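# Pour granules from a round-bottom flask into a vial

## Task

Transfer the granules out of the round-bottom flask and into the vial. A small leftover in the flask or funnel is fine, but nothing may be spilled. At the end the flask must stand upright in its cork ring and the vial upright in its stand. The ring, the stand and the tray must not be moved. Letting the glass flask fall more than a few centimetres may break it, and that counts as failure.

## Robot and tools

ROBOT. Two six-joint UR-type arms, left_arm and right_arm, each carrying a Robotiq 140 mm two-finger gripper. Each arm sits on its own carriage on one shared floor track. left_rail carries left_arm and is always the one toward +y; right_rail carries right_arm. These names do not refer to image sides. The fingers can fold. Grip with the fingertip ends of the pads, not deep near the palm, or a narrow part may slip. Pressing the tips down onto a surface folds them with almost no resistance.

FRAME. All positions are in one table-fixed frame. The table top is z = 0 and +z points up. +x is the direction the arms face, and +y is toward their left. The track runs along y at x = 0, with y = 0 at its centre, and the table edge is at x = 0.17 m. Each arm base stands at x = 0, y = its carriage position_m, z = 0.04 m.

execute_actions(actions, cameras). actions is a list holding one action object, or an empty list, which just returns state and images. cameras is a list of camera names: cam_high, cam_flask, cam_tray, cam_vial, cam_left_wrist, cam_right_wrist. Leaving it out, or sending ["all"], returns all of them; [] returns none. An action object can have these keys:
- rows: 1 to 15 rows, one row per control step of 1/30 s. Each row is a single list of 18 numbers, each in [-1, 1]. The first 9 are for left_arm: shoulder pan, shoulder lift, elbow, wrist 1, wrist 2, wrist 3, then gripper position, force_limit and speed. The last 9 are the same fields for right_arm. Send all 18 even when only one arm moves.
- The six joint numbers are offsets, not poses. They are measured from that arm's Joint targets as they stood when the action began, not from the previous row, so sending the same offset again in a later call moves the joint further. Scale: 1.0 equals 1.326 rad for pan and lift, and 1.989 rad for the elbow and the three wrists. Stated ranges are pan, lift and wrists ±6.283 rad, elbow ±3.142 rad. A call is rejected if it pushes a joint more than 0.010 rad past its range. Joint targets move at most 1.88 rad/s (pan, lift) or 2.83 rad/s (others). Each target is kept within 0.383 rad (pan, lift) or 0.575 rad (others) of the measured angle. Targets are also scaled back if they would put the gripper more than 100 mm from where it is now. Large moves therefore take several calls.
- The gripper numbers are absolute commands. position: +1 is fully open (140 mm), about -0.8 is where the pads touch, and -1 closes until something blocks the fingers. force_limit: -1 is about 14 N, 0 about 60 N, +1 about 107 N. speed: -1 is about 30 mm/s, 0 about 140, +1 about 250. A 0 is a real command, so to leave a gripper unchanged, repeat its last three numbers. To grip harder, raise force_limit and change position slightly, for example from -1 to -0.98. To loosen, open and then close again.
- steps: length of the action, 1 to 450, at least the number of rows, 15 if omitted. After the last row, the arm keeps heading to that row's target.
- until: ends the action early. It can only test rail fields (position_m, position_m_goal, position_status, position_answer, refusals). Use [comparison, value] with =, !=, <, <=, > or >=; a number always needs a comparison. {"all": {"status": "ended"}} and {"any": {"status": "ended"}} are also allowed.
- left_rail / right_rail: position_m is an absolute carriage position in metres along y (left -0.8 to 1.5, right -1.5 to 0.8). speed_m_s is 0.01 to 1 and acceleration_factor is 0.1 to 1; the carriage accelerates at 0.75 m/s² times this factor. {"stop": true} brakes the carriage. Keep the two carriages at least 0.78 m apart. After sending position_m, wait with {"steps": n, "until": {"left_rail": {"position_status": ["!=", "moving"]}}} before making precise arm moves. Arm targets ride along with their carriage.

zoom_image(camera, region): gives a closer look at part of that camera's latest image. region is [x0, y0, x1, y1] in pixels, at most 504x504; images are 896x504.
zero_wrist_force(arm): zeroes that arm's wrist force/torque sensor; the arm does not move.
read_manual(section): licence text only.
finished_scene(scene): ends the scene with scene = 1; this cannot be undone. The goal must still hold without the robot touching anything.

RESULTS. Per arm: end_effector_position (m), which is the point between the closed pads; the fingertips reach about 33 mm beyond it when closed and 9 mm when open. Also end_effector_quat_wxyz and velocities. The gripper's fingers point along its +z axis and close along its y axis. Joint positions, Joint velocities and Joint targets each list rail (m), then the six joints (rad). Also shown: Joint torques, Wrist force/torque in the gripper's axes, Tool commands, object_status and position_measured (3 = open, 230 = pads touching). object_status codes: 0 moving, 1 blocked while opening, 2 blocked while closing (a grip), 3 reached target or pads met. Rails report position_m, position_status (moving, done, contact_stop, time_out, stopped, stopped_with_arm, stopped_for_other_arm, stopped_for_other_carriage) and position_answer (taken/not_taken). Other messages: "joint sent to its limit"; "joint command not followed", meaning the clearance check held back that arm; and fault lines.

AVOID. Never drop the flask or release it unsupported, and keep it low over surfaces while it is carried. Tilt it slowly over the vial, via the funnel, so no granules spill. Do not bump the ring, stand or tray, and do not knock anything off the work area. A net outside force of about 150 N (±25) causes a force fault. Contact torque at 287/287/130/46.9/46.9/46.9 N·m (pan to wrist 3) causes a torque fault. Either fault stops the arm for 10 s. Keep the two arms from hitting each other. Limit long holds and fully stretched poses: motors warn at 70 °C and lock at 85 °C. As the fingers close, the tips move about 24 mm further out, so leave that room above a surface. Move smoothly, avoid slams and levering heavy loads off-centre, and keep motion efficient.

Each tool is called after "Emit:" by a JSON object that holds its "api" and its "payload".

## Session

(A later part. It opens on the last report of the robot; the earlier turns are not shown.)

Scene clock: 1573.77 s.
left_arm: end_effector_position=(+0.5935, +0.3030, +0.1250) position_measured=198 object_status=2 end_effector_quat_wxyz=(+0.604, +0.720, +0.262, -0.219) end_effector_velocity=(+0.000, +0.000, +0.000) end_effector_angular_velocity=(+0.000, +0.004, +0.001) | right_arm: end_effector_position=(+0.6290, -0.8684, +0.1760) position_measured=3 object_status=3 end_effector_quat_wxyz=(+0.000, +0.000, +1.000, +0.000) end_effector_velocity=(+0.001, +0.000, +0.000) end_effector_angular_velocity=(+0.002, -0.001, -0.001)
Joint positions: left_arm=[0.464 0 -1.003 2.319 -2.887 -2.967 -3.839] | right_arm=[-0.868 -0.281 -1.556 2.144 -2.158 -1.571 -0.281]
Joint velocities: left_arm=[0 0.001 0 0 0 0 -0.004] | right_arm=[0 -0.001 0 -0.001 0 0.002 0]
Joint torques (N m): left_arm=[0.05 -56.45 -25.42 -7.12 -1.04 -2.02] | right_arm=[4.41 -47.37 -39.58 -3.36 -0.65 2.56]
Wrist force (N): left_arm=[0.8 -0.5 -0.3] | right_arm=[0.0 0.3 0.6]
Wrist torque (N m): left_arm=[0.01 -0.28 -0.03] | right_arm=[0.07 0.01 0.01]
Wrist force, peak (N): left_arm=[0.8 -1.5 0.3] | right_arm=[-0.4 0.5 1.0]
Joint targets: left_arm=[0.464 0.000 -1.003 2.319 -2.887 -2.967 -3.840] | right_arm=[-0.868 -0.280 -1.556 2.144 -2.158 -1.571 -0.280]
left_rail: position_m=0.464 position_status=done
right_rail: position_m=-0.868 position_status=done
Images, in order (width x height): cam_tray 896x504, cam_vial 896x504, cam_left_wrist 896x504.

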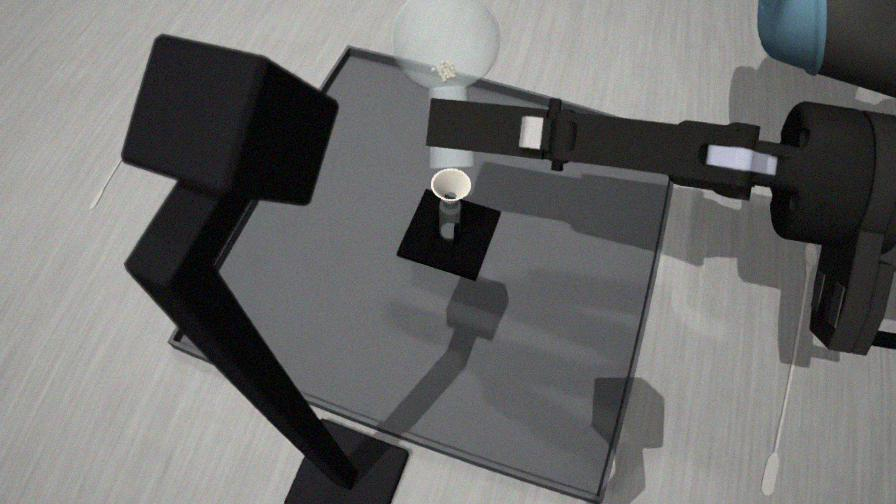

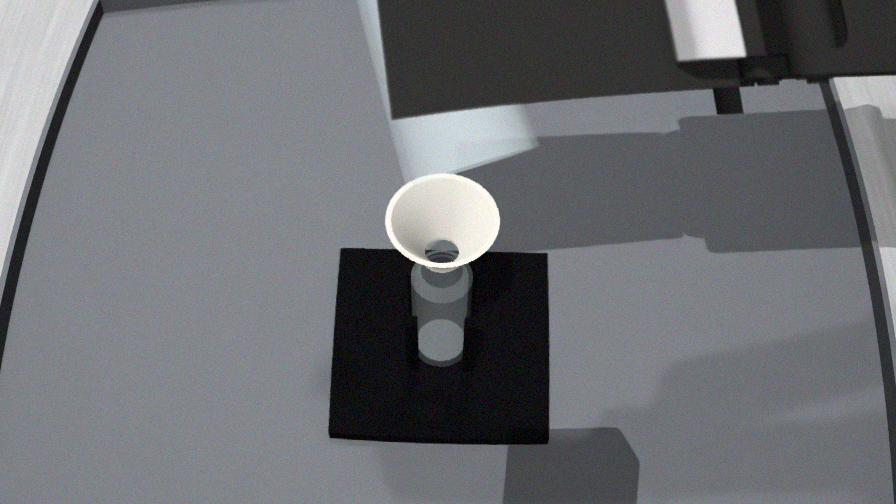

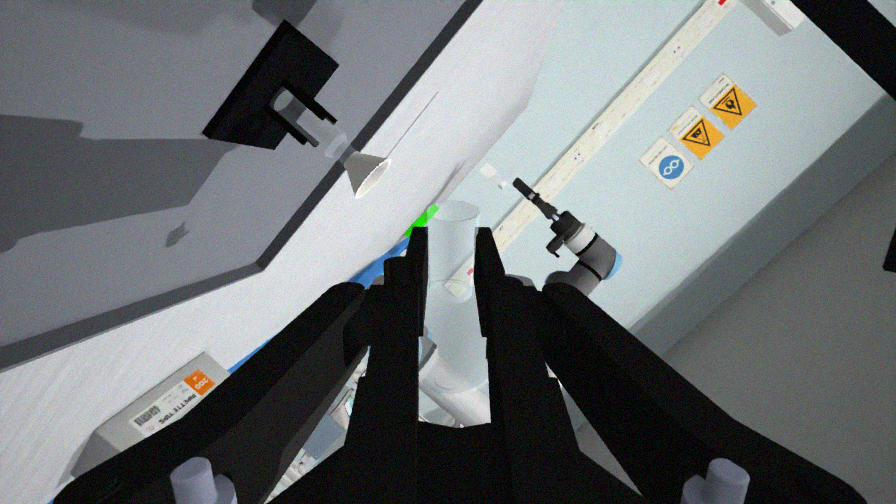

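Emit:
{"api": "execute_actions", "payload": {"actions": [{"rows": [[0,0.00083,-0.000121,-0.000432,0,-0.003685,-1,-0.2,-1,0,0,0,0,0,0,1,1,1],[0,0.003081,-0.00045,-0.001604,0,-0.013689,-1,-0.2,-1,0,0,0,0,0,0,1,1,1],[0,0.006399,-0.000935,-0.003331,0,-0.028431,-1,-0.2,-1,0,0,0,0,0,0,1,1,1],[0,0.010428,-0.001523,-0.005429,0,-0.046332,-1,-0.2,-1,0,0,0,0,0,0,1,1,1],[0,0.014813,-0.002164,-0.007712,0,-0.065812,-1,-0.2,-1,0,0,0,0,0,0,1,1,1],[0,0.019198,-0.002805,-0.009994,0,-0.085292,-1,-0.2,-1,0,0,0,0,0,0,1,1,1],[0,0.023227,-0.003393,-0.012092,0,-0.103193,-1,-0.2,-1,0,0,0,0,0,0,1,1,1],[0,0.026545,-0.003878,-0.013819,0,-0.117935,-1,-0.2,-1,0,0,0,0,0,0,1,1,1],[0,0.028796,-0.004207,-0.014991,0,-0.127939,-1,-0.2,-1,0,0,0,0,0,0,1,1,1],[0,0.029626,-0.004328,-0.015423,0,-0.131624,-1,-0.2,-1,0,0,0,0,0,0,1,1,1]], "steps": 12, "left_rail": {"position_m": 0.463}}], "cameras": ["cam_left_wrist", "cam_tray", "cam_vial"]}}

Scene clock: 1644.57 s.
left_arm: end_effector_position=(+0.5964, +0.3019, +0.1075) position_measured=198 object_status=2 end_effector_quat_wxyz=(+0.570, +0.680, +0.354, -0.296) end_effector_velocity=(+0.000, +0.000, +0.000) end_effector_angular_velocity=(+0.000, +0.002, +0.001) | right_arm: end_effector_position=(+0.6290, -0.8684, +0.1760) position_measured=3 object_status=3 end_effector_quat_wxyz=(+0.000, +0.000, +1.000, +0.000) end_effector_velocity=(+0.000, +0.001, +0.000) end_effector_angular_velocity=(-0.001, +0.000, +0.002)
Joint positions: left_arm=[0.463 0 -0.964 2.311 -2.918 -2.967 -4.101] | right_arm=[-0.868 -0.281 -1.556 2.144 -2.158 -1.571 -0.28]
Joint velocities: left_arm=[0 0 0 0 -0.001 0 -0.002] | right_arm=[0 0.002 -0.001 0.001 0 -0.001 0]
Joint torques (N m): left_arm=[-7.32 -56.1 -25.6 -6.87 -1.06 -2.43] | right_arm=[3.58 -43.66 -38.58 -4.07 -0.45 2.63]
Wrist force (N): left_arm=[0.5 -0.1 -0.4] | right_arm=[0.0 0.2 0.6]
Wrist torque (N m): left_arm=[0.06 -0.24 -0.03] | right_arm=[0.04 0.01 0.00]
Wrist force, peak (N): left_arm=[0.6 -0.3 -1.4] | right_arm=[0.2 0.2 1.2]
Joint targets: left_arm=[0.463 0.000 -0.964 2.311 -2.918 -2.967 -4.101] | right_arm=[-0.868 -0.280 -1.556 2.144 -2.158 -1.571 -0.280]
left_rail: position_m=0.463 position_status=done
right_rail: position_m=-0.868 position_status=done
Images, in order (width x height): cam_tray 896x504, cam_vial 896x504, cam_left_wrist 896x504.

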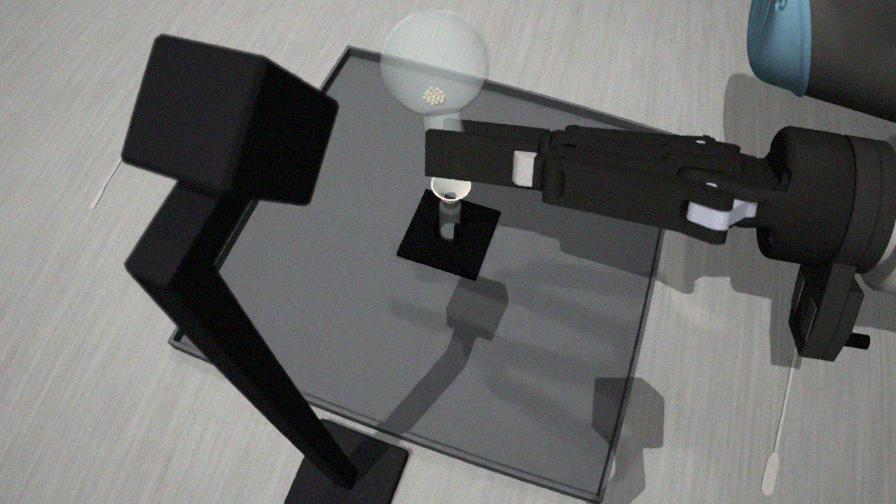

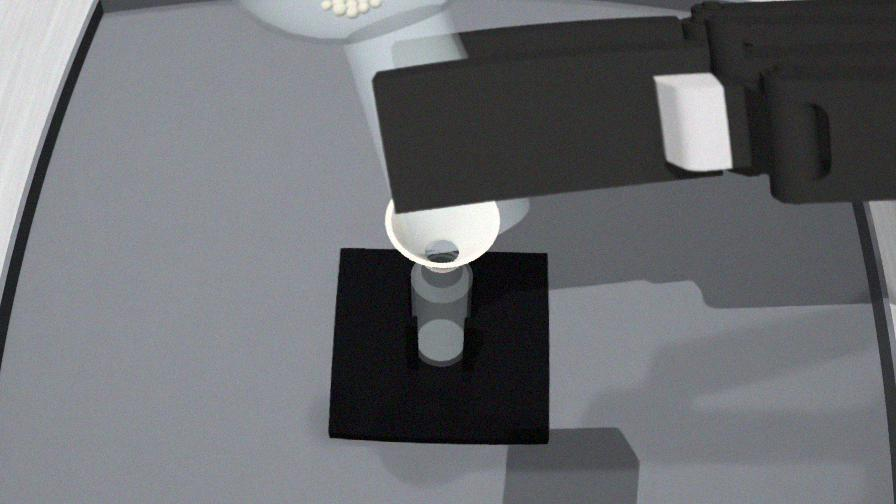

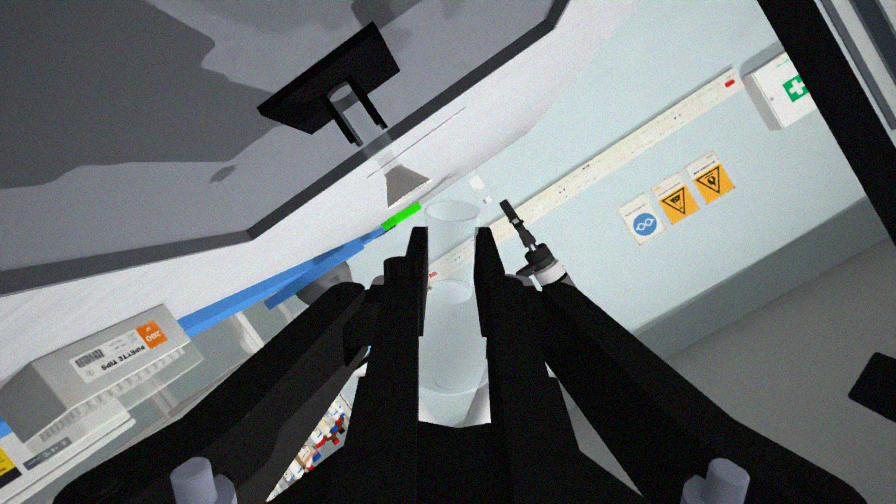

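Emit:
{"api": "execute_actions", "payload": {"actions": [], "cameras": ["cam_vial", "cam_tray", "cam_left_wrist"]}}

Scene clock: 1671.50 s.
left_arm: end_effector_position=(+0.5965, +0.3020, +0.1075) position_measured=198 object_status=2 end_effector_quat_wxyz=(+0.570, +0.680, +0.354, -0.296) end_effector_velocity=(+0.000, +0.000, +0.000) end_effector_angular_velocity=(+0.000, +0.000, +0.000) | right_arm: end_effector_position=(+0.6290, -0.8684, +0.1760) position_measured=3 object_status=3 end_effector_quat_wxyz=(+0.000, +0.000, +1.000, +0.000) end_effector_velocity=(+0.000, +0.001, -0.001) end_effector_angular_velocity=(+0.000, +0.001, +0.002)
Joint positions: left_arm=[0.463 0 -0.964 2.311 -2.918 -2.967 -4.101] | right_arm=[-0.868 -0.281 -1.556 2.144 -2.158 -1.571 -0.281]
Joint velocities: left_arm=[0 0 0 0 0.001 0 0] | right_arm=[0 0.002 0.001 0.001 -0.001 0 0]
Joint torques (N m): left_arm=[-8.37 -58.55 -18 -6.19 -1.09 -2.34] | right_arm=[4.98 -46.81 -38.9 -3.55 -0.42 2.37]
Wrist force (N): left_arm=[0.5 0.1 -0.3] | right_arm=[-0.1 0.3 0.5]
Wrist torque (N m): left_arm=[0.11 -0.24 -0.03] | right_arm=[0.08 0.02 0.00]
Wrist force, peak (N): left_arm=[1.2 -0.1 -0.7] | right_arm=[-0.1 0.5 1.0]
Joint targets: left_arm=[0.463 0.000 -0.964 2.311 -2.918 -2.967 -4.101] | right_arm=[-0.868 -0.280 -1.556 2.144 -2.158 -1.571 -0.280]
Tool commands: left_gripper/position=-1.0 left_gripper/force_limit=-0.2 left_gripper/speed=-1.0 right_gripper/position=+1.0 right_gripper/force_limit=+1.0 right_gripper/speed=+1.0
left_rail: position_m=0.463 position_status=done
right_rail: position_m=-0.868 position_status=done
Images, in order (width x height): cam_tray 896x504, cam_vial 896x504, cam_left_wrist 896x504.

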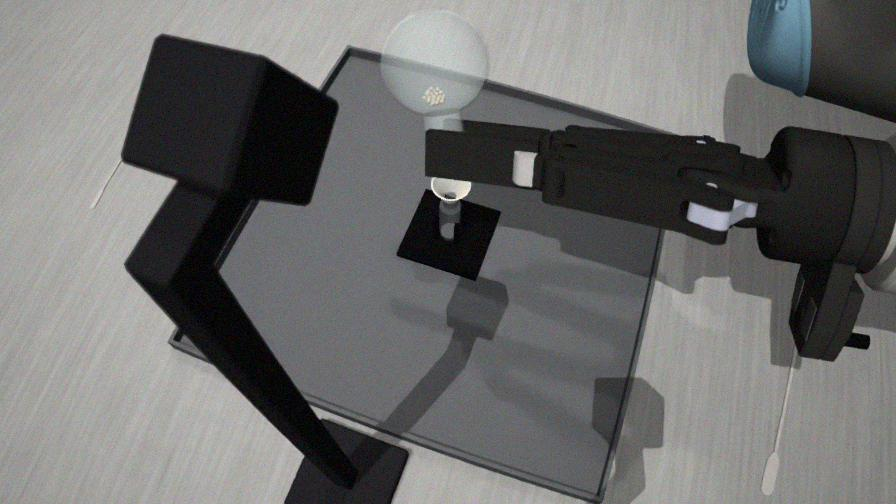

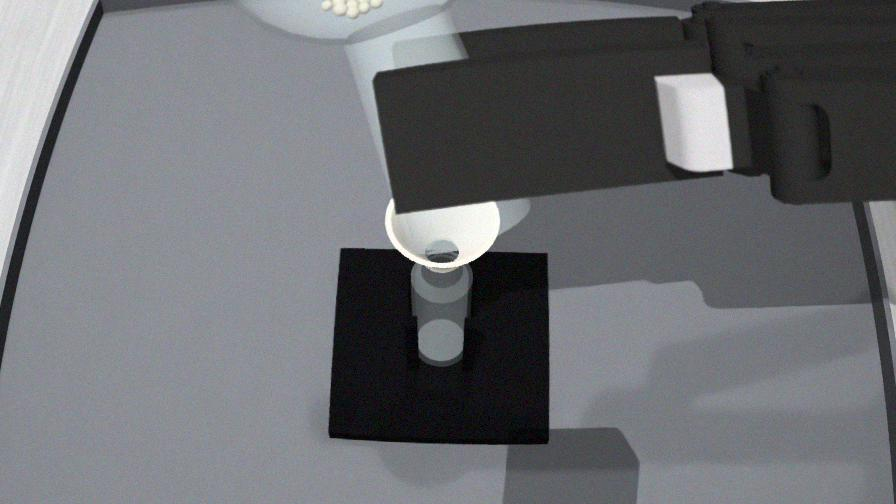

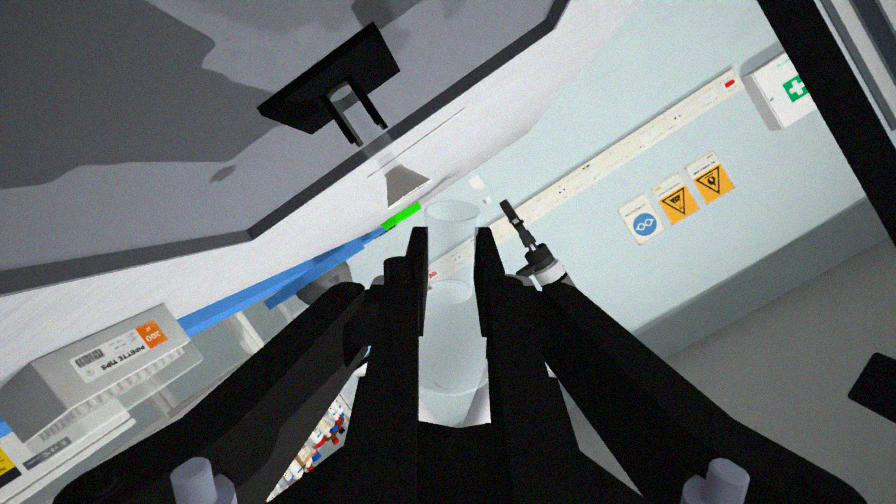

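Emit:
{"api": "zoom_image", "payload": {"camera": "cam_vial", "region": [300, 100, 640, 291]}}

Emit:
{"api": "zoom_image", "payload": {"camera": "cam_tray", "region": [360, 60, 600, 260]}}

Emit:
{"api": "zoom_image", "payload": {"camera": "cam_left_wrist", "region": [330, 120, 560, 260]}}

Scaled by 1.482 from the camera's 896x504 image, which has a finer 1280x720 frame.

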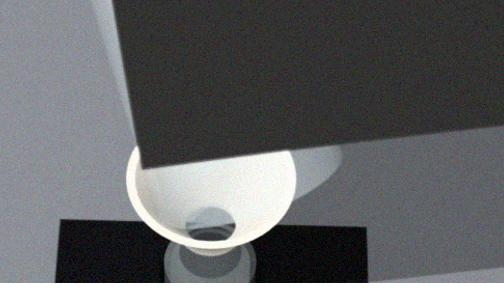

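Scaled by 2.100 from the camera's 896x504 image, which has a finer 1280x720 frame.

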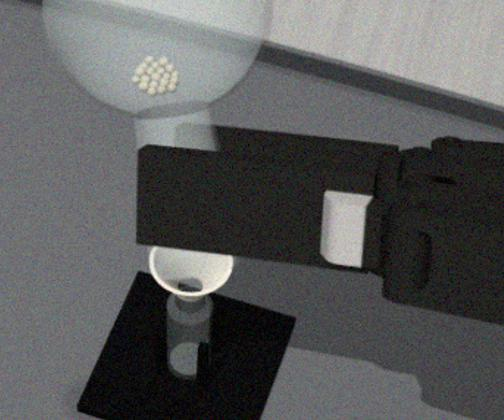

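Scaled by 2.191 from the camera's 896x504 image, which has a finer 1280x720 frame.

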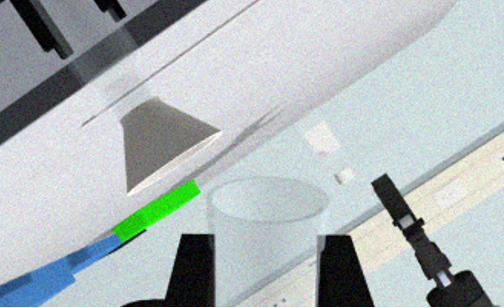

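Emit:
{"api": "zoom_image", "payload": {"camera": "cam_left_wrist", "region": [375, 160, 495, 250]}}

Emit:
{"api": "zoom_image", "payload": {"camera": "cam_vial", "region": [370, 160, 550, 290]}}

Scaled by 4.200 from the camera's 896x504 image, which has a finer 1280x720 frame.

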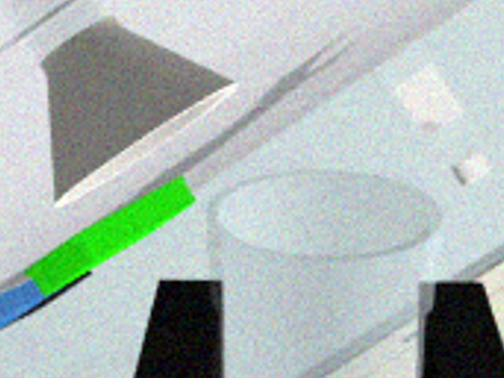

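Scaled by 2.800 from the camera's 896x504 image, which has a finer 1280x720 frame.

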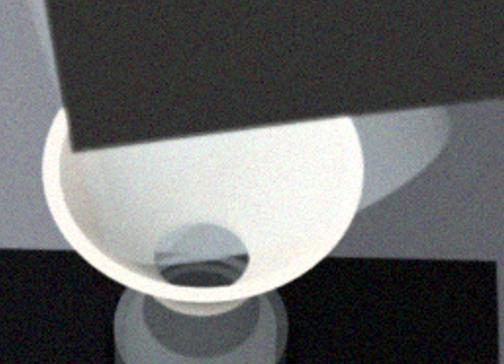

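Emit:
{"api": "execute_actions", "payload": {"actions": [{"rows": [[0,0,0,0,0,-0.0008,-1,-0.2,-1,0,0,0,0,0,0,1,1,1],[0,0,0,0,0,-0.0030,-1,-0.2,-1,0,0,0,0,0,0,1,1,1],[0,0,0,0,0,-0.0064,-1,-0.2,-1,0,0,0,0,0,0,1,1,1],[0,0,0,0,0,-0.0108,-1,-0.2,-1,0,0,0,0,0,0,1,1,1],[0,0,0,0,0,-0.0159,-1,-0.2,-1,0,0,0,0,0,0,1,1,1],[0,0,0,0,0,-0.0216,-1,-0.2,-1,0,0,0,0,0,0,1,1,1],[0,0,0,0,0,-0.0276,-1,-0.2,-1,0,0,0,0,0,0,1,1,1],[0,0,0,0,0,-0.0338,-1,-0.2,-1,0,0,0,0,0,0,1,1,1],[0,0,0,0,0,-0.0398,-1,-0.2,-1,0,0,0,0,0,0,1,1,1],[0,0,0,0,0,-0.0455,-1,-0.2,-1,0,0,0,0,0,0,1,1,1],[0,0,0,0,0,-0.0506,-1,-0.2,-1,0,0,0,0,0,0,1,1,1],[0,0,0,0,0,-0.0550,-1,-0.2,-1,0,0,0,0,0,0,1,1,1],[0,0,0,0,0,-0.0584,-1,-0.2,-1,0,0,0,0,0,0,1,1,1],[0,0,0,0,0,-0.0606,-1,-0.2,-1,0,0,0,0,0,0,1,1,1],[0,0,0,0,0,-0.0614,-1,-0.2,-1,0,0,0,0,0,0,1,1,1]], "steps": 15}], "cameras": ["cam_vial", "cam_tray", "cam_left_wrist"]}}

Emit:
{"api": "zoom_image", "payload": {"camera": "cam_vial", "region": [370, 160, 550, 290]}}

Emit:
{"api": "zoom_image", "payload": {"camera": "cam_left_wrist", "region": [375, 160, 495, 250]}}

Emit:
{"api": "zoom_image", "payload": {"camera": "cam_tray", "region": [380, 60, 520, 240]}}

Scene clock: 1817.93 s.
left_arm: end_effector_position=(+0.5964, +0.3020, +0.1075) position_measured=198 object_status=2 end_effector_quat_wxyz=(+0.551, +0.657, +0.394, -0.331) end_effector_velocity=(+0.000, +0.000, +0.000) end_effector_angular_velocity=(+0.000, +0.008, +0.001) | right_arm: end_effector_position=(+0.6290, -0.8684, +0.1760) position_measured=3 object_status=3 end_effector_quat_wxyz=(+0.000, +0.000, +1.000, +0.000) end_effector_velocity=(+0.000, -0.001, +0.000) end_effector_angular_velocity=(-0.001, +0.000, -0.001)
Joint positions: left_arm=[0.463 0 -0.964 2.311 -2.918 -2.967 -4.223] | right_arm=[-0.868 -0.281 -1.556 2.144 -2.158 -1.571 -0.28]
Joint velocities: left_arm=[0 0 0 0 0.001 0 -0.007] | right_arm=[0 -0.001 0 0 0 -0.001 0]
Joint torques (N m): left_arm=[-5.44 -60.13 -4.9 -4 -0.88 -2.64] | right_arm=[2.35 -44.1 -39.72 -3.83 -0.27 2.51]
Wrist force (N): left_arm=[0.5 -0.3 -0.4] | right_arm=[-0.3 0.5 0.5]
Wrist torque (N m): left_arm=[-0.02 -0.25 -0.05] | right_arm=[0.12 0.05 0.00]
Wrist force, peak (N): left_arm=[0.9 -0.4 -1.0] | right_arm=[-0.2 0.3 1.2]
Joint targets: left_arm=[0.463 0.000 -0.964 2.311 -2.918 -2.967 -4.224] | right_arm=[-0.868 -0.280 -1.556 2.144 -2.158 -1.571 -0.280]
left_rail: position_m=0.463 position_status=done
right_rail: position_m=-0.868 position_status=done
Images, in order (width x height): cam_tray 896x504, cam_vial 896x504, cam_left_wrist 896x504.

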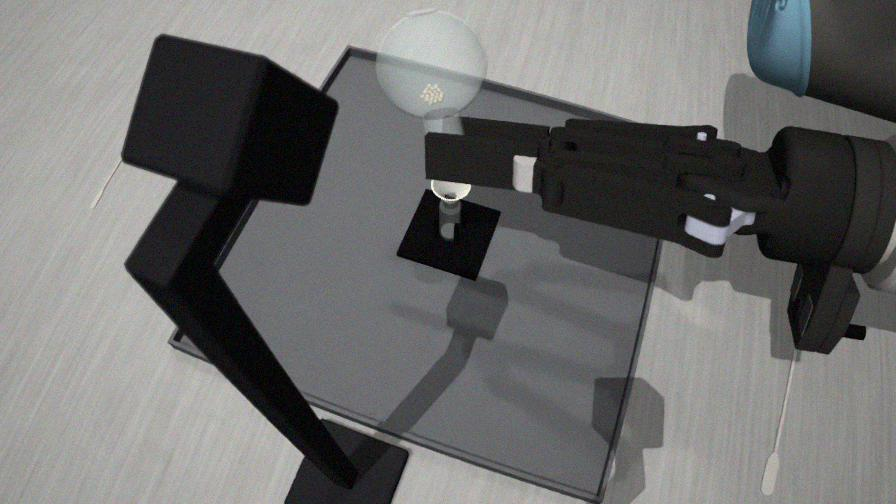

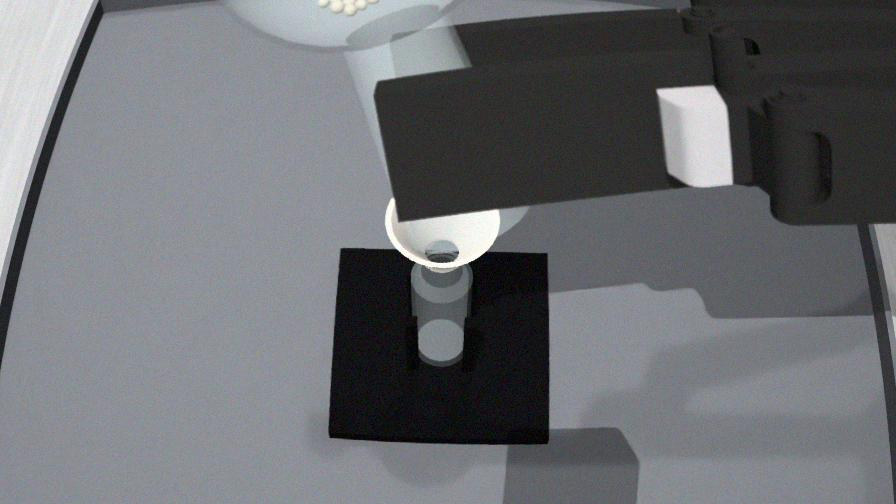

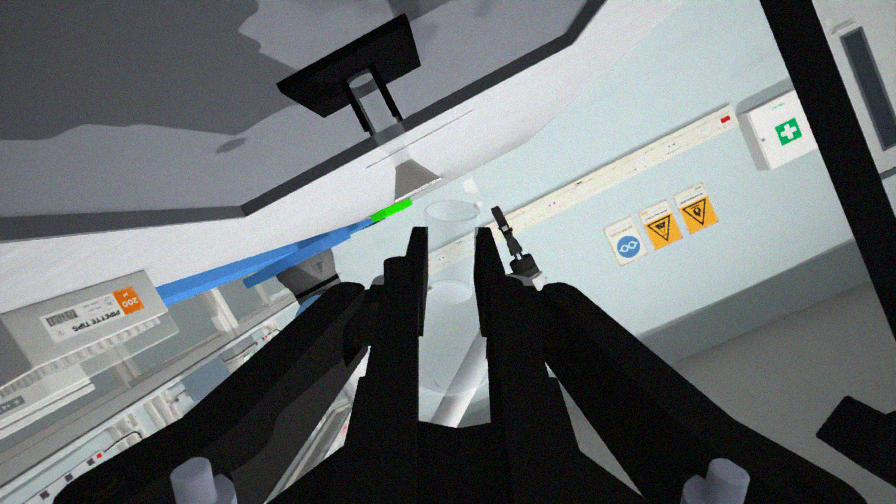

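Scaled by 2.800 from the camera's 896x504 image, which has a finer 1280x720 frame.

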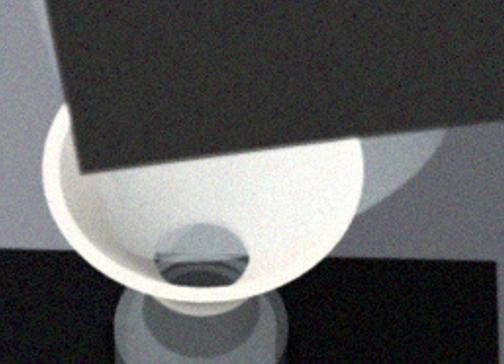

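Scaled by 4.200 from the camera's 896x504 image, which has a finer 1280x720 frame.

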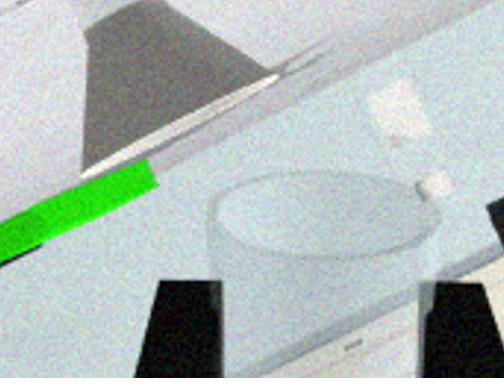

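Scaled by 2.800 from the camera's 896x504 image, which has a finer 1280x720 frame.

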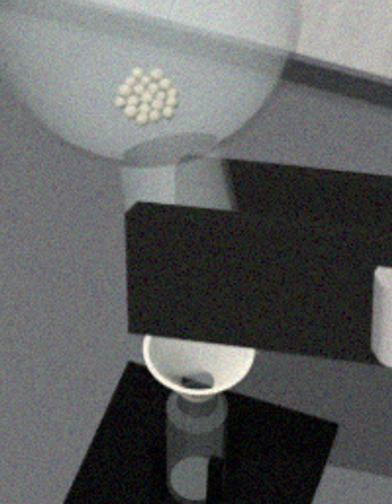

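Emit:
{"api": "execute_actions", "payload": {"actions": [{"rows": [[0,0.000047,0.000008,-0.00004,0,-0.000446,-1,-0.2,-1,0,0,0,0,0,0,1,1,1],[0,0.00018,0.000032,-0.000152,0,-0.001706,-1,-0.2,-1,0,0,0,0,0,0,1,1,1],[0,0.000385,0.000068,-0.000325,0,-0.00365,-1,-0.2,-1,0,0,0,0,0,0,1,1,1],[0,0.000649,0.000115,-0.000548,0,-0.006157,-1,-0.2,-1,0,0,0,0,0,0,1,1,1],[0,0.000959,0.00017,-0.00081,0,-0.009101,-1,-0.2,-1,0,0,0,0,0,0,1,1,1],[0,0.001302,0.000231,-0.0011,0,-0.012355,-1,-0.2,-1,0,0,0,0,0,0,1,1,1],[0,0.001665,0.000296,-0.001406,0,-0.015799,-1,-0.2,-1,0,0,0,0,0,0,1,1,1],[0,0.002035,0.000361,-0.001718,0,-0.019301,-1,-0.2,-1,0,0,0,0,0,0,1,1,1],[0,0.002398,0.000426,-0.002024,0,-0.022745,-1,-0.2,-1,0,0,0,0,0,0,1,1,1],[0,0.002741,0.000487,-0.002314,0,-0.025999,-1,-0.2,-1,0,0,0,0,0,0,1,1,1],[0,0.003051,0.000542,-0.002576,0,-0.028943,-1,-0.2,-1,0,0,0,0,0,0,1,1,1],[0,0.003315,0.000589,-0.002799,0,-0.03145,-1,-0.2,-1,0,0,0,0,0,0,1,1,1],[0,0.00352,0.000625,-0.002972,0,-0.033394,-1,-0.2,-1,0,0,0,0,0,0,1,1,1],[0,0.003653,0.000649,-0.003084,0,-0.034654,-1,-0.2,-1,0,0,0,0,0,0,1,1,1],[0,0.0037,0.000657,-0.003124,0,-0.0351,-1,-0.2,-1,0,0,0,0,0,0,1,1,1]], "steps": 15}], "cameras": ["cam_vial", "cam_tray", "cam_left_wrist"]}}

Emit:
{"api": "zoom_image", "payload": {"camera": "cam_vial", "region": [370, 160, 550, 290]}}

Emit:
{"api": "zoom_image", "payload": {"camera": "cam_left_wrist", "region": [375, 160, 495, 250]}}

Emit:
{"api": "zoom_image", "payload": {"camera": "cam_tray", "region": [360, 0, 560, 260]}}

Scene clock: 1870.27 s.
left_arm: end_effector_position=(+0.5954, +0.3020, +0.1050) position_measured=198 object_status=2 end_effector_quat_wxyz=(+0.539, +0.643, +0.417, -0.350) end_effector_velocity=(+0.000, +0.000, +0.000) end_effector_angular_velocity=(+0.000, +0.003, +0.000) | right_arm: end_effector_position=(+0.6290, -0.8684, +0.1760) position_measured=3 object_status=3 end_effector_quat_wxyz=(+0.000, +0.000, +1.000, +0.000) end_effector_velocity=(+0.000, -0.001, +0.000) end_effector_angular_velocity=(-0.001, +0.000, +0.000)
Joint positions: left_arm=[0.463 0 -0.959 2.312 -2.924 -2.967 -4.293] | right_arm=[-0.868 -0.281 -1.556 2.144 -2.158 -1.571 -0.28]
Joint velocities: left_arm=[0 -0.001 0 0 0 0 -0.003] | right_arm=[0 -0.001 0 0 0 -0.001 0]
Joint torques (N m): left_arm=[-6.65 -58.55 -1.28 -7.37 -1.38 -1.87] | right_arm=[3.47 -44.09 -38.03 -3.74 -0.81 2.28]
Wrist force (N): left_arm=[0.6 -0.2 -0.2] | right_arm=[-0.3 0.1 1.0]
Wrist torque (N m): left_arm=[-0.01 -0.28 -0.05] | right_arm=[0.02 0.06 0.01]
Wrist force, peak (N): left_arm=[1.2 0.0 -0.6] | right_arm=[-0.4 0.6 1.0]
Joint targets: left_arm=[0.463 0.000 -0.959 2.312 -2.924 -2.967 -4.293] | right_arm=[-0.868 -0.280 -1.556 2.144 -2.158 -1.571 -0.280]
left_rail: position_m=0.463 position_status=done
right_rail: position_m=-0.868 position_status=done
Images, in order (width x height): cam_tray 896x504, cam_vial 896x504, cam_left_wrist 896x504.

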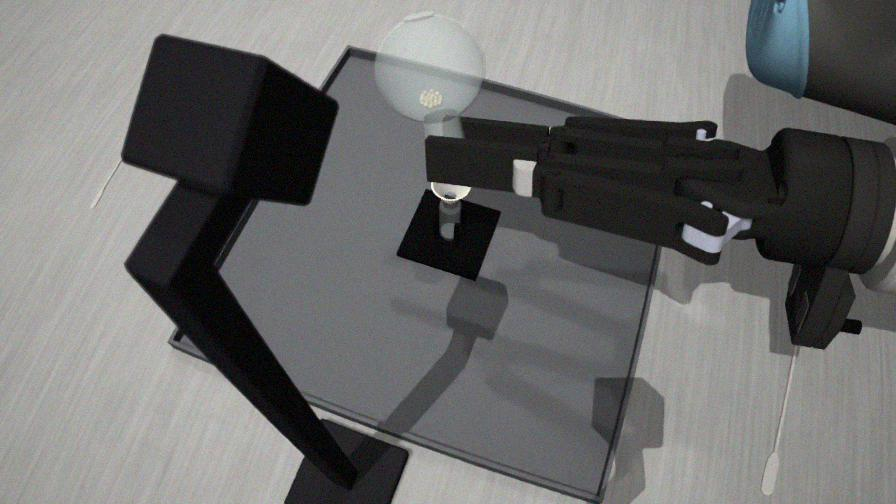

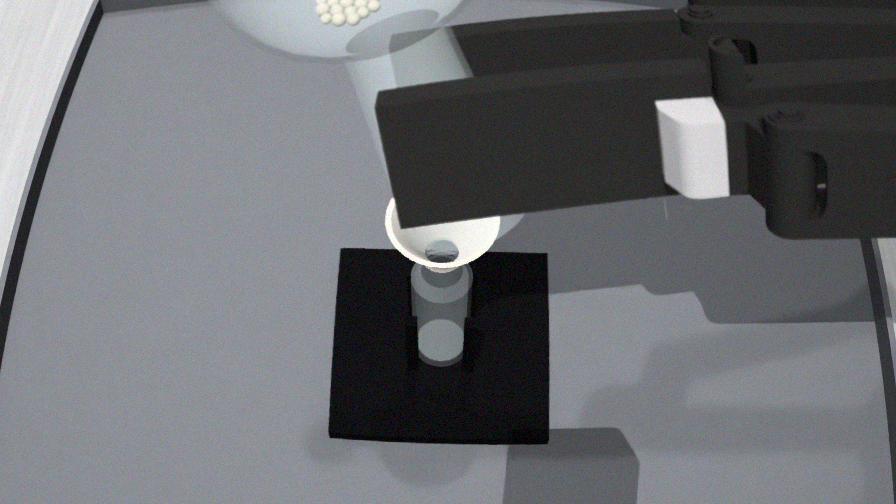

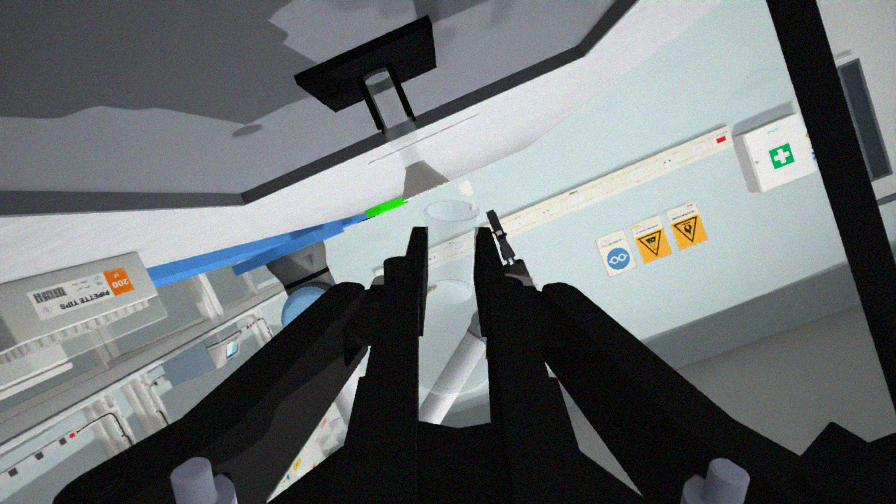

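Scaled by 2.800 from the camera's 896x504 image, which has a finer 1280x720 frame.

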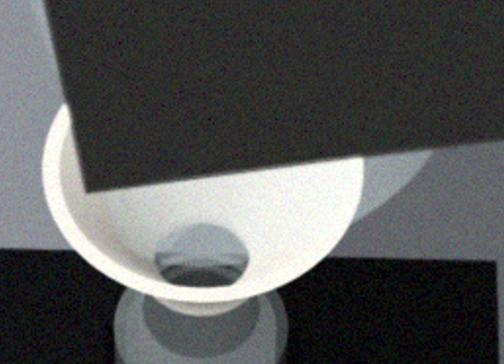

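Scaled by 4.200 from the camera's 896x504 image, which has a finer 1280x720 frame.

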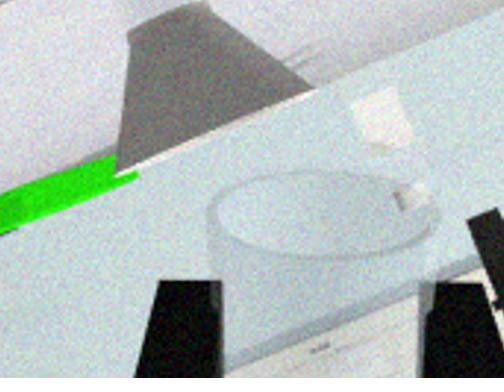

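Scaled by 1.938 from the camera's 896x504 image, which has a finer 1280x720 frame.

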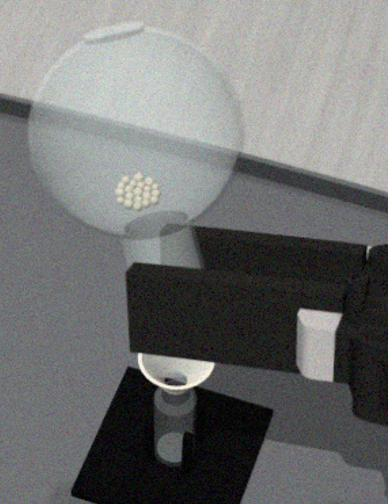

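Emit:
{"api": "execute_actions", "payload": {"actions": [{"rows": [[0,0.000052,-0.000004,-0.000031,0,-0.000446,-1,-0.2,-1,0,0,0,0,0,0,1,1,1],[0,0.000198,-0.000014,-0.000118,0,-0.001706,-1,-0.2,-1,0,0,0,0,0,0,1,1,1],[0,0.000423,-0.000029,-0.000253,0,-0.00365,-1,-0.2,-1,0,0,0,0,0,0,1,1,1],[0,0.000714,-0.000049,-0.000427,0,-0.006157,-1,-0.2,-1,0,0,0,0,0,0,1,1,1],[0,0.001056,-0.000073,-0.000631,0,-0.009101,-1,-0.2,-1,0,0,0,0,0,0,1,1,1],[0,0.001433,-0.000099,-0.000856,0,-0.012355,-1,-0.2,-1,0,0,0,0,0,0,1,1,1],[0,0.001832,-0.000126,-0.001095,0,-0.015799,-1,-0.2,-1,0,0,0,0,0,0,1,1,1],[0,0.002239,-0.000155,-0.001338,0,-0.019301,-1,-0.2,-1,0,0,0,0,0,0,1,1,1],[0,0.002638,-0.000182,-0.001577,0,-0.022745,-1,-0.2,-1,0,0,0,0,0,0,1,1,1],[0,0.003015,-0.000208,-0.001802,0,-0.025999,-1,-0.2,-1,0,0,0,0,0,0,1,1,1],[0,0.003357,-0.000232,-0.002006,0,-0.028943,-1,-0.2,-1,0,0,0,0,0,0,1,1,1],[0,0.003648,-0.000252,-0.00218,0,-0.03145,-1,-0.2,-1,0,0,0,0,0,0,1,1,1],[0,0.003873,-0.000267,-0.002315,0,-0.033394,-1,-0.2,-1,0,0,0,0,0,0,1,1,1],[0,0.004019,-0.000277,-0.002402,0,-0.034654,-1,-0.2,-1,0,0,0,0,0,0,1,1,1],[0,0.004071,-0.000281,-0.002433,0,-0.0351,-1,-0.2,-1,0,0,0,0,0,0,1,1,1]], "steps": 15}], "cameras": ["cam_vial", "cam_tray", "cam_left_wrist"]}}

Emit:
{"api": "zoom_image", "payload": {"camera": "cam_left_wrist", "region": [375, 160, 495, 250]}}

Emit:
{"api": "zoom_image", "payload": {"camera": "cam_vial", "region": [370, 160, 550, 290]}}

Emit:
{"api": "zoom_image", "payload": {"camera": "cam_tray", "region": [360, 0, 560, 260]}}

Scene clock: 1927.80 s.
left_arm: end_effector_position=(+0.5955, +0.3020, +0.1025) position_measured=198 object_status=2 end_effector_quat_wxyz=(+0.527, +0.628, +0.439, -0.368) end_effector_velocity=(+0.000, +0.000, +0.000) end_effector_angular_velocity=(-0.001, +0.004, +0.001) | right_arm: end_effector_position=(+0.6290, -0.8684, +0.1760) position_measured=3 object_status=3 end_effector_quat_wxyz=(+0.000, +0.000, +1.000, +0.000) end_effector_velocity=(+0.000, +0.000, -0.001) end_effector_angular_velocity=(+0.001, +0.001, -0.001)
Joint positions: left_arm=[0.463 0 -0.954 2.311 -2.929 -2.967 -4.363] | right_arm=[-0.868 -0.281 -1.556 2.144 -2.158 -1.571 -0.28]
Joint velocities: left_arm=[0 0 0 0 0 -0.001 -0.004] | right_arm=[0 0 0.001 0.001 -0.001 0.001 0]
Joint torques (N m): left_arm=[-6.18 -58.64 -24.95 -6.99 -1.72 -2.61] | right_arm=[5.59 -45.53 -39.72 -4.24 -0.49 2.55]
Wrist force (N): left_arm=[0.4 0.1 -0.4] | right_arm=[-0.2 0.6 0.8]
Wrist torque (N m): left_arm=[0.05 -0.24 -0.04] | right_arm=[0.12 0.04 0.01]
Wrist force, peak (N): left_arm=[1.2 0.2 -0.4] | right_arm=[-0.1 0.4 1.1]
Joint targets: left_arm=[0.463 0.000 -0.954 2.311 -2.929 -2.967 -4.363] | right_arm=[-0.868 -0.280 -1.556 2.144 -2.158 -1.571 -0.280]
left_rail: position_m=0.463 position_status=done
right_rail: position_m=-0.868 position_status=done
Images, in order (width x height): cam_tray 896x504, cam_vial 896x504, cam_left_wrist 896x504.

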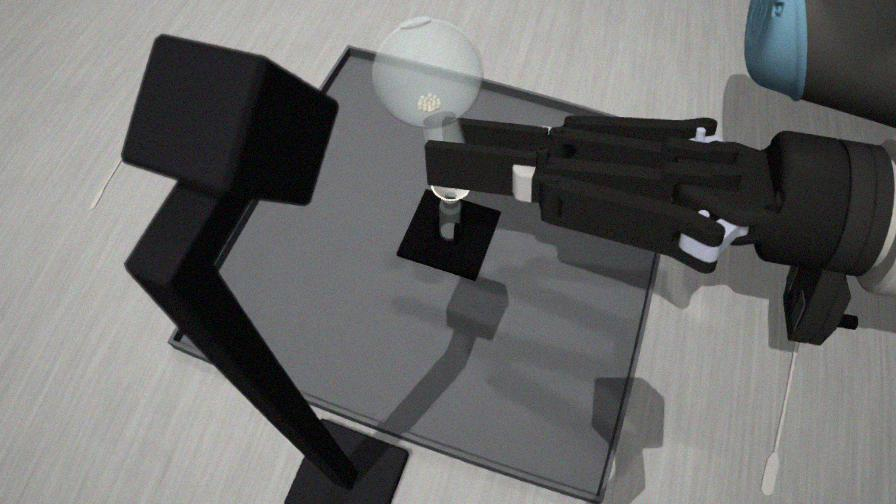

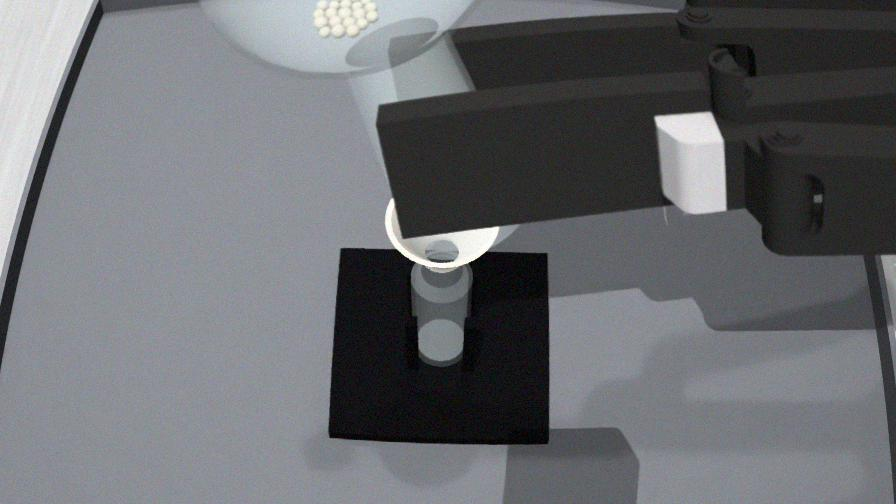

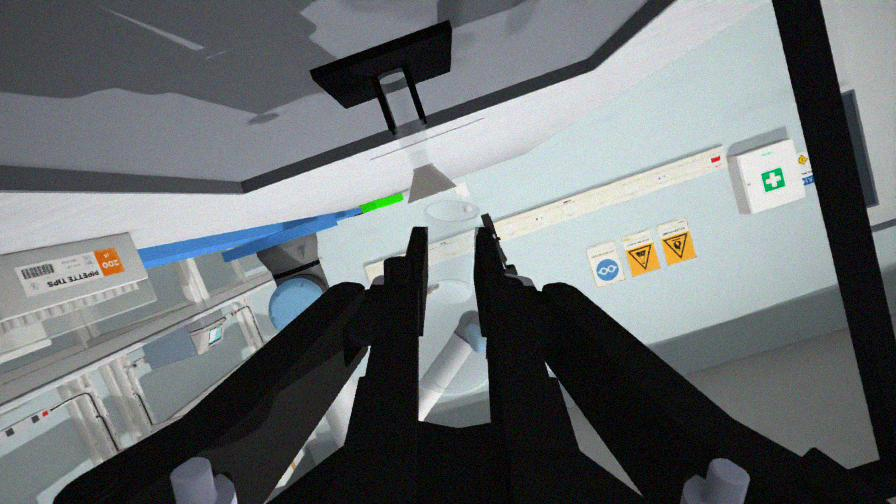

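Scaled by 4.200 from the camera's 896x504 image, which has a finer 1280x720 frame.

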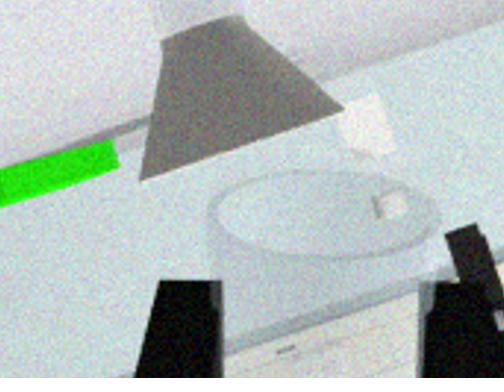

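Scaled by 2.800 from the camera's 896x504 image, which has a finer 1280x720 frame.

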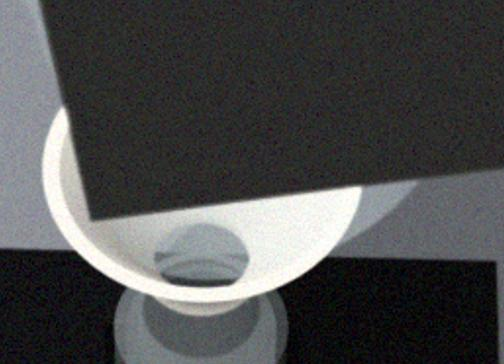

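Scaled by 1.938 from the camera's 896x504 image, which has a finer 1280x720 frame.

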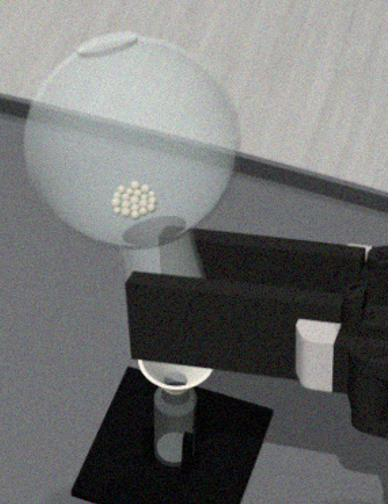

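Emit:
{"api": "execute_actions", "payload": {"actions": [{"rows": [[0,0,0,0,0,-0.000557,-1,-0.2,-1,0,0,0,0,0,0,1,1,1],[0,0,0,0,0,-0.002132,-1,-0.2,-1,0,0,0,0,0,0,1,1,1],[0,0,0,0,0,-0.004563,-1,-0.2,-1,0,0,0,0,0,0,1,1,1],[0,0,0,0,0,-0.007696,-1,-0.2,-1,0,0,0,0,0,0,1,1,1],[0,0,0,0,0,-0.011377,-1,-0.2,-1,0,0,0,0,0,0,1,1,1],[0,0,0,0,0,-0.015444,-1,-0.2,-1,0,0,0,0,0,0,1,1,1],[0,0,0,0,0,-0.019748,-1,-0.2,-1,0,0,0,0,0,0,1,1,1],[0,0,0,0,0,-0.024127,-1,-0.2,-1,0,0,0,0,0,0,1,1,1],[0,0,0,0,0,-0.028431,-1,-0.2,-1,0,0,0,0,0,0,1,1,1],[0,0,0,0,0,-0.032498,-1,-0.2,-1,0,0,0,0,0,0,1,1,1],[0,0,0,0,0,-0.036179,-1,-0.2,-1,0,0,0,0,0,0,1,1,1],[0,0,0,0,0,-0.039312,-1,-0.2,-1,0,0,0,0,0,0,1,1,1],[0,0,0,0,0,-0.041743,-1,-0.2,-1,0,0,0,0,0,0,1,1,1],[0,0,0,0,0,-0.043318,-1,-0.2,-1,0,0,0,0,0,0,1,1,1],[0,0,0,0,0,-0.043875,-1,-0.2,-1,0,0,0,0,0,0,1,1,1]], "steps": 15}], "cameras": ["cam_vial", "cam_tray"]}}

Emit:
{"api": "zoom_image", "payload": {"camera": "cam_vial", "region": [290, 0, 550, 390]}}

Emit:
{"api": "zoom_image", "payload": {"camera": "cam_tray", "region": [360, 0, 560, 260]}}

Scene clock: 1974.53 s.
left_arm: end_effector_position=(+0.5954, +0.3020, +0.1025) position_measured=198 object_status=2 end_effector_quat_wxyz=(+0.510, +0.608, +0.466, -0.391) end_effector_velocity=(+0.000, +0.000, +0.000) end_effector_angular_velocity=(+0.000, +0.004, +0.000) | right_arm: end_effector_position=(+0.6290, -0.8684, +0.1760) position_measured=3 object_status=3 end_effector_quat_wxyz=(+0.000, +0.000, +1.000, +0.000) end_effector_velocity=(+0.000, +0.000, +0.000) end_effector_angular_velocity=(-0.001, -0.001, +0.000)
Joint positions: left_arm=[0.463 0 -0.954 2.311 -2.929 -2.967 -4.45] | right_arm=[-0.868 -0.281 -1.556 2.144 -2.158 -1.571 -0.281]
Joint velocities: left_arm=[0 -0.001 0 0 0 0 -0.004] | right_arm=[0 0 0 0 -0.001 0 0]
Joint torques (N m): left_arm=[-4.95 -63.51 -12.77 -3.83 -1.87 -2.58] | right_arm=[4.25 -42.69 -39.25 -4.35 -0.89 2.31]
Wrist force (N): left_arm=[0.3 -0.1 -0.6] | right_arm=[-0.2 0.4 0.5]
Wrist torque (N m): left_arm=[-0.03 -0.22 -0.06] | right_arm=[0.08 0.03 0.01]
Wrist force, peak (N): left_arm=[0.5 -0.5 -1.1] | right_arm=[-0.3 0.5 1.2]
Joint targets: left_arm=[0.463 0.000 -0.954 2.311 -2.929 -2.967 -4.450] | right_arm=[-0.868 -0.280 -1.556 2.144 -2.158 -1.571 -0.280]
left_rail: position_m=0.463 position_status=done
right_rail: position_m=-0.868 position_status=done
Images, in order (width x height): cam_tray 896x504, cam_vial 896x504.

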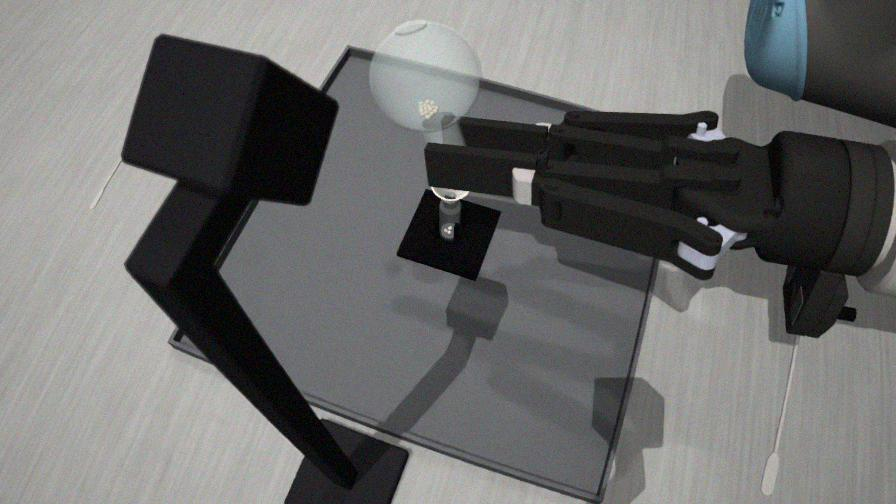

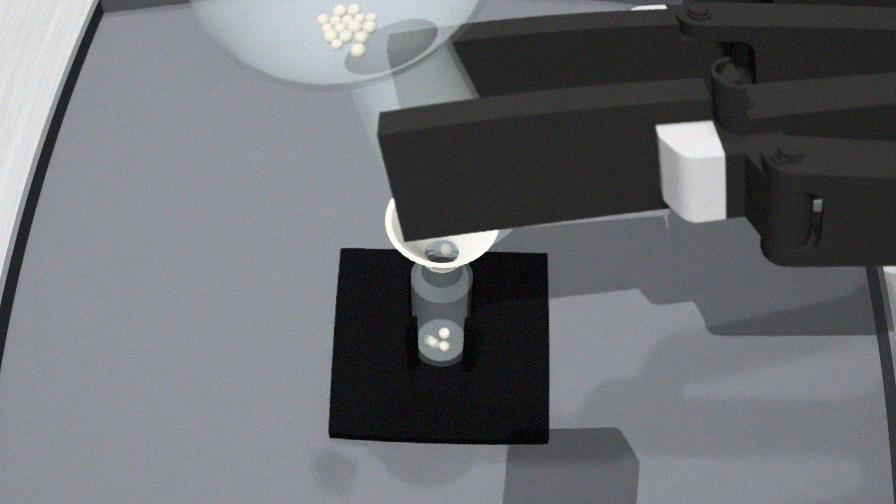

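Scaled by 1.292 from the camera's 896x504 image, which has a finer 1280x720 frame.

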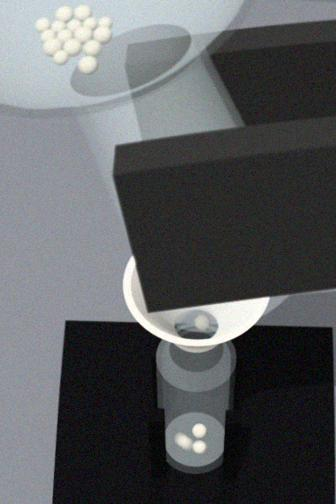

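Scaled by 1.938 from the camera's 896x504 image, which has a finer 1280x720 frame.

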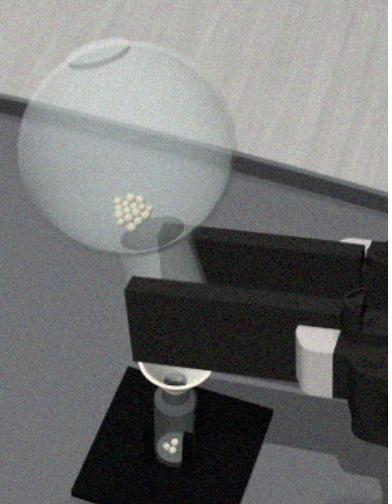

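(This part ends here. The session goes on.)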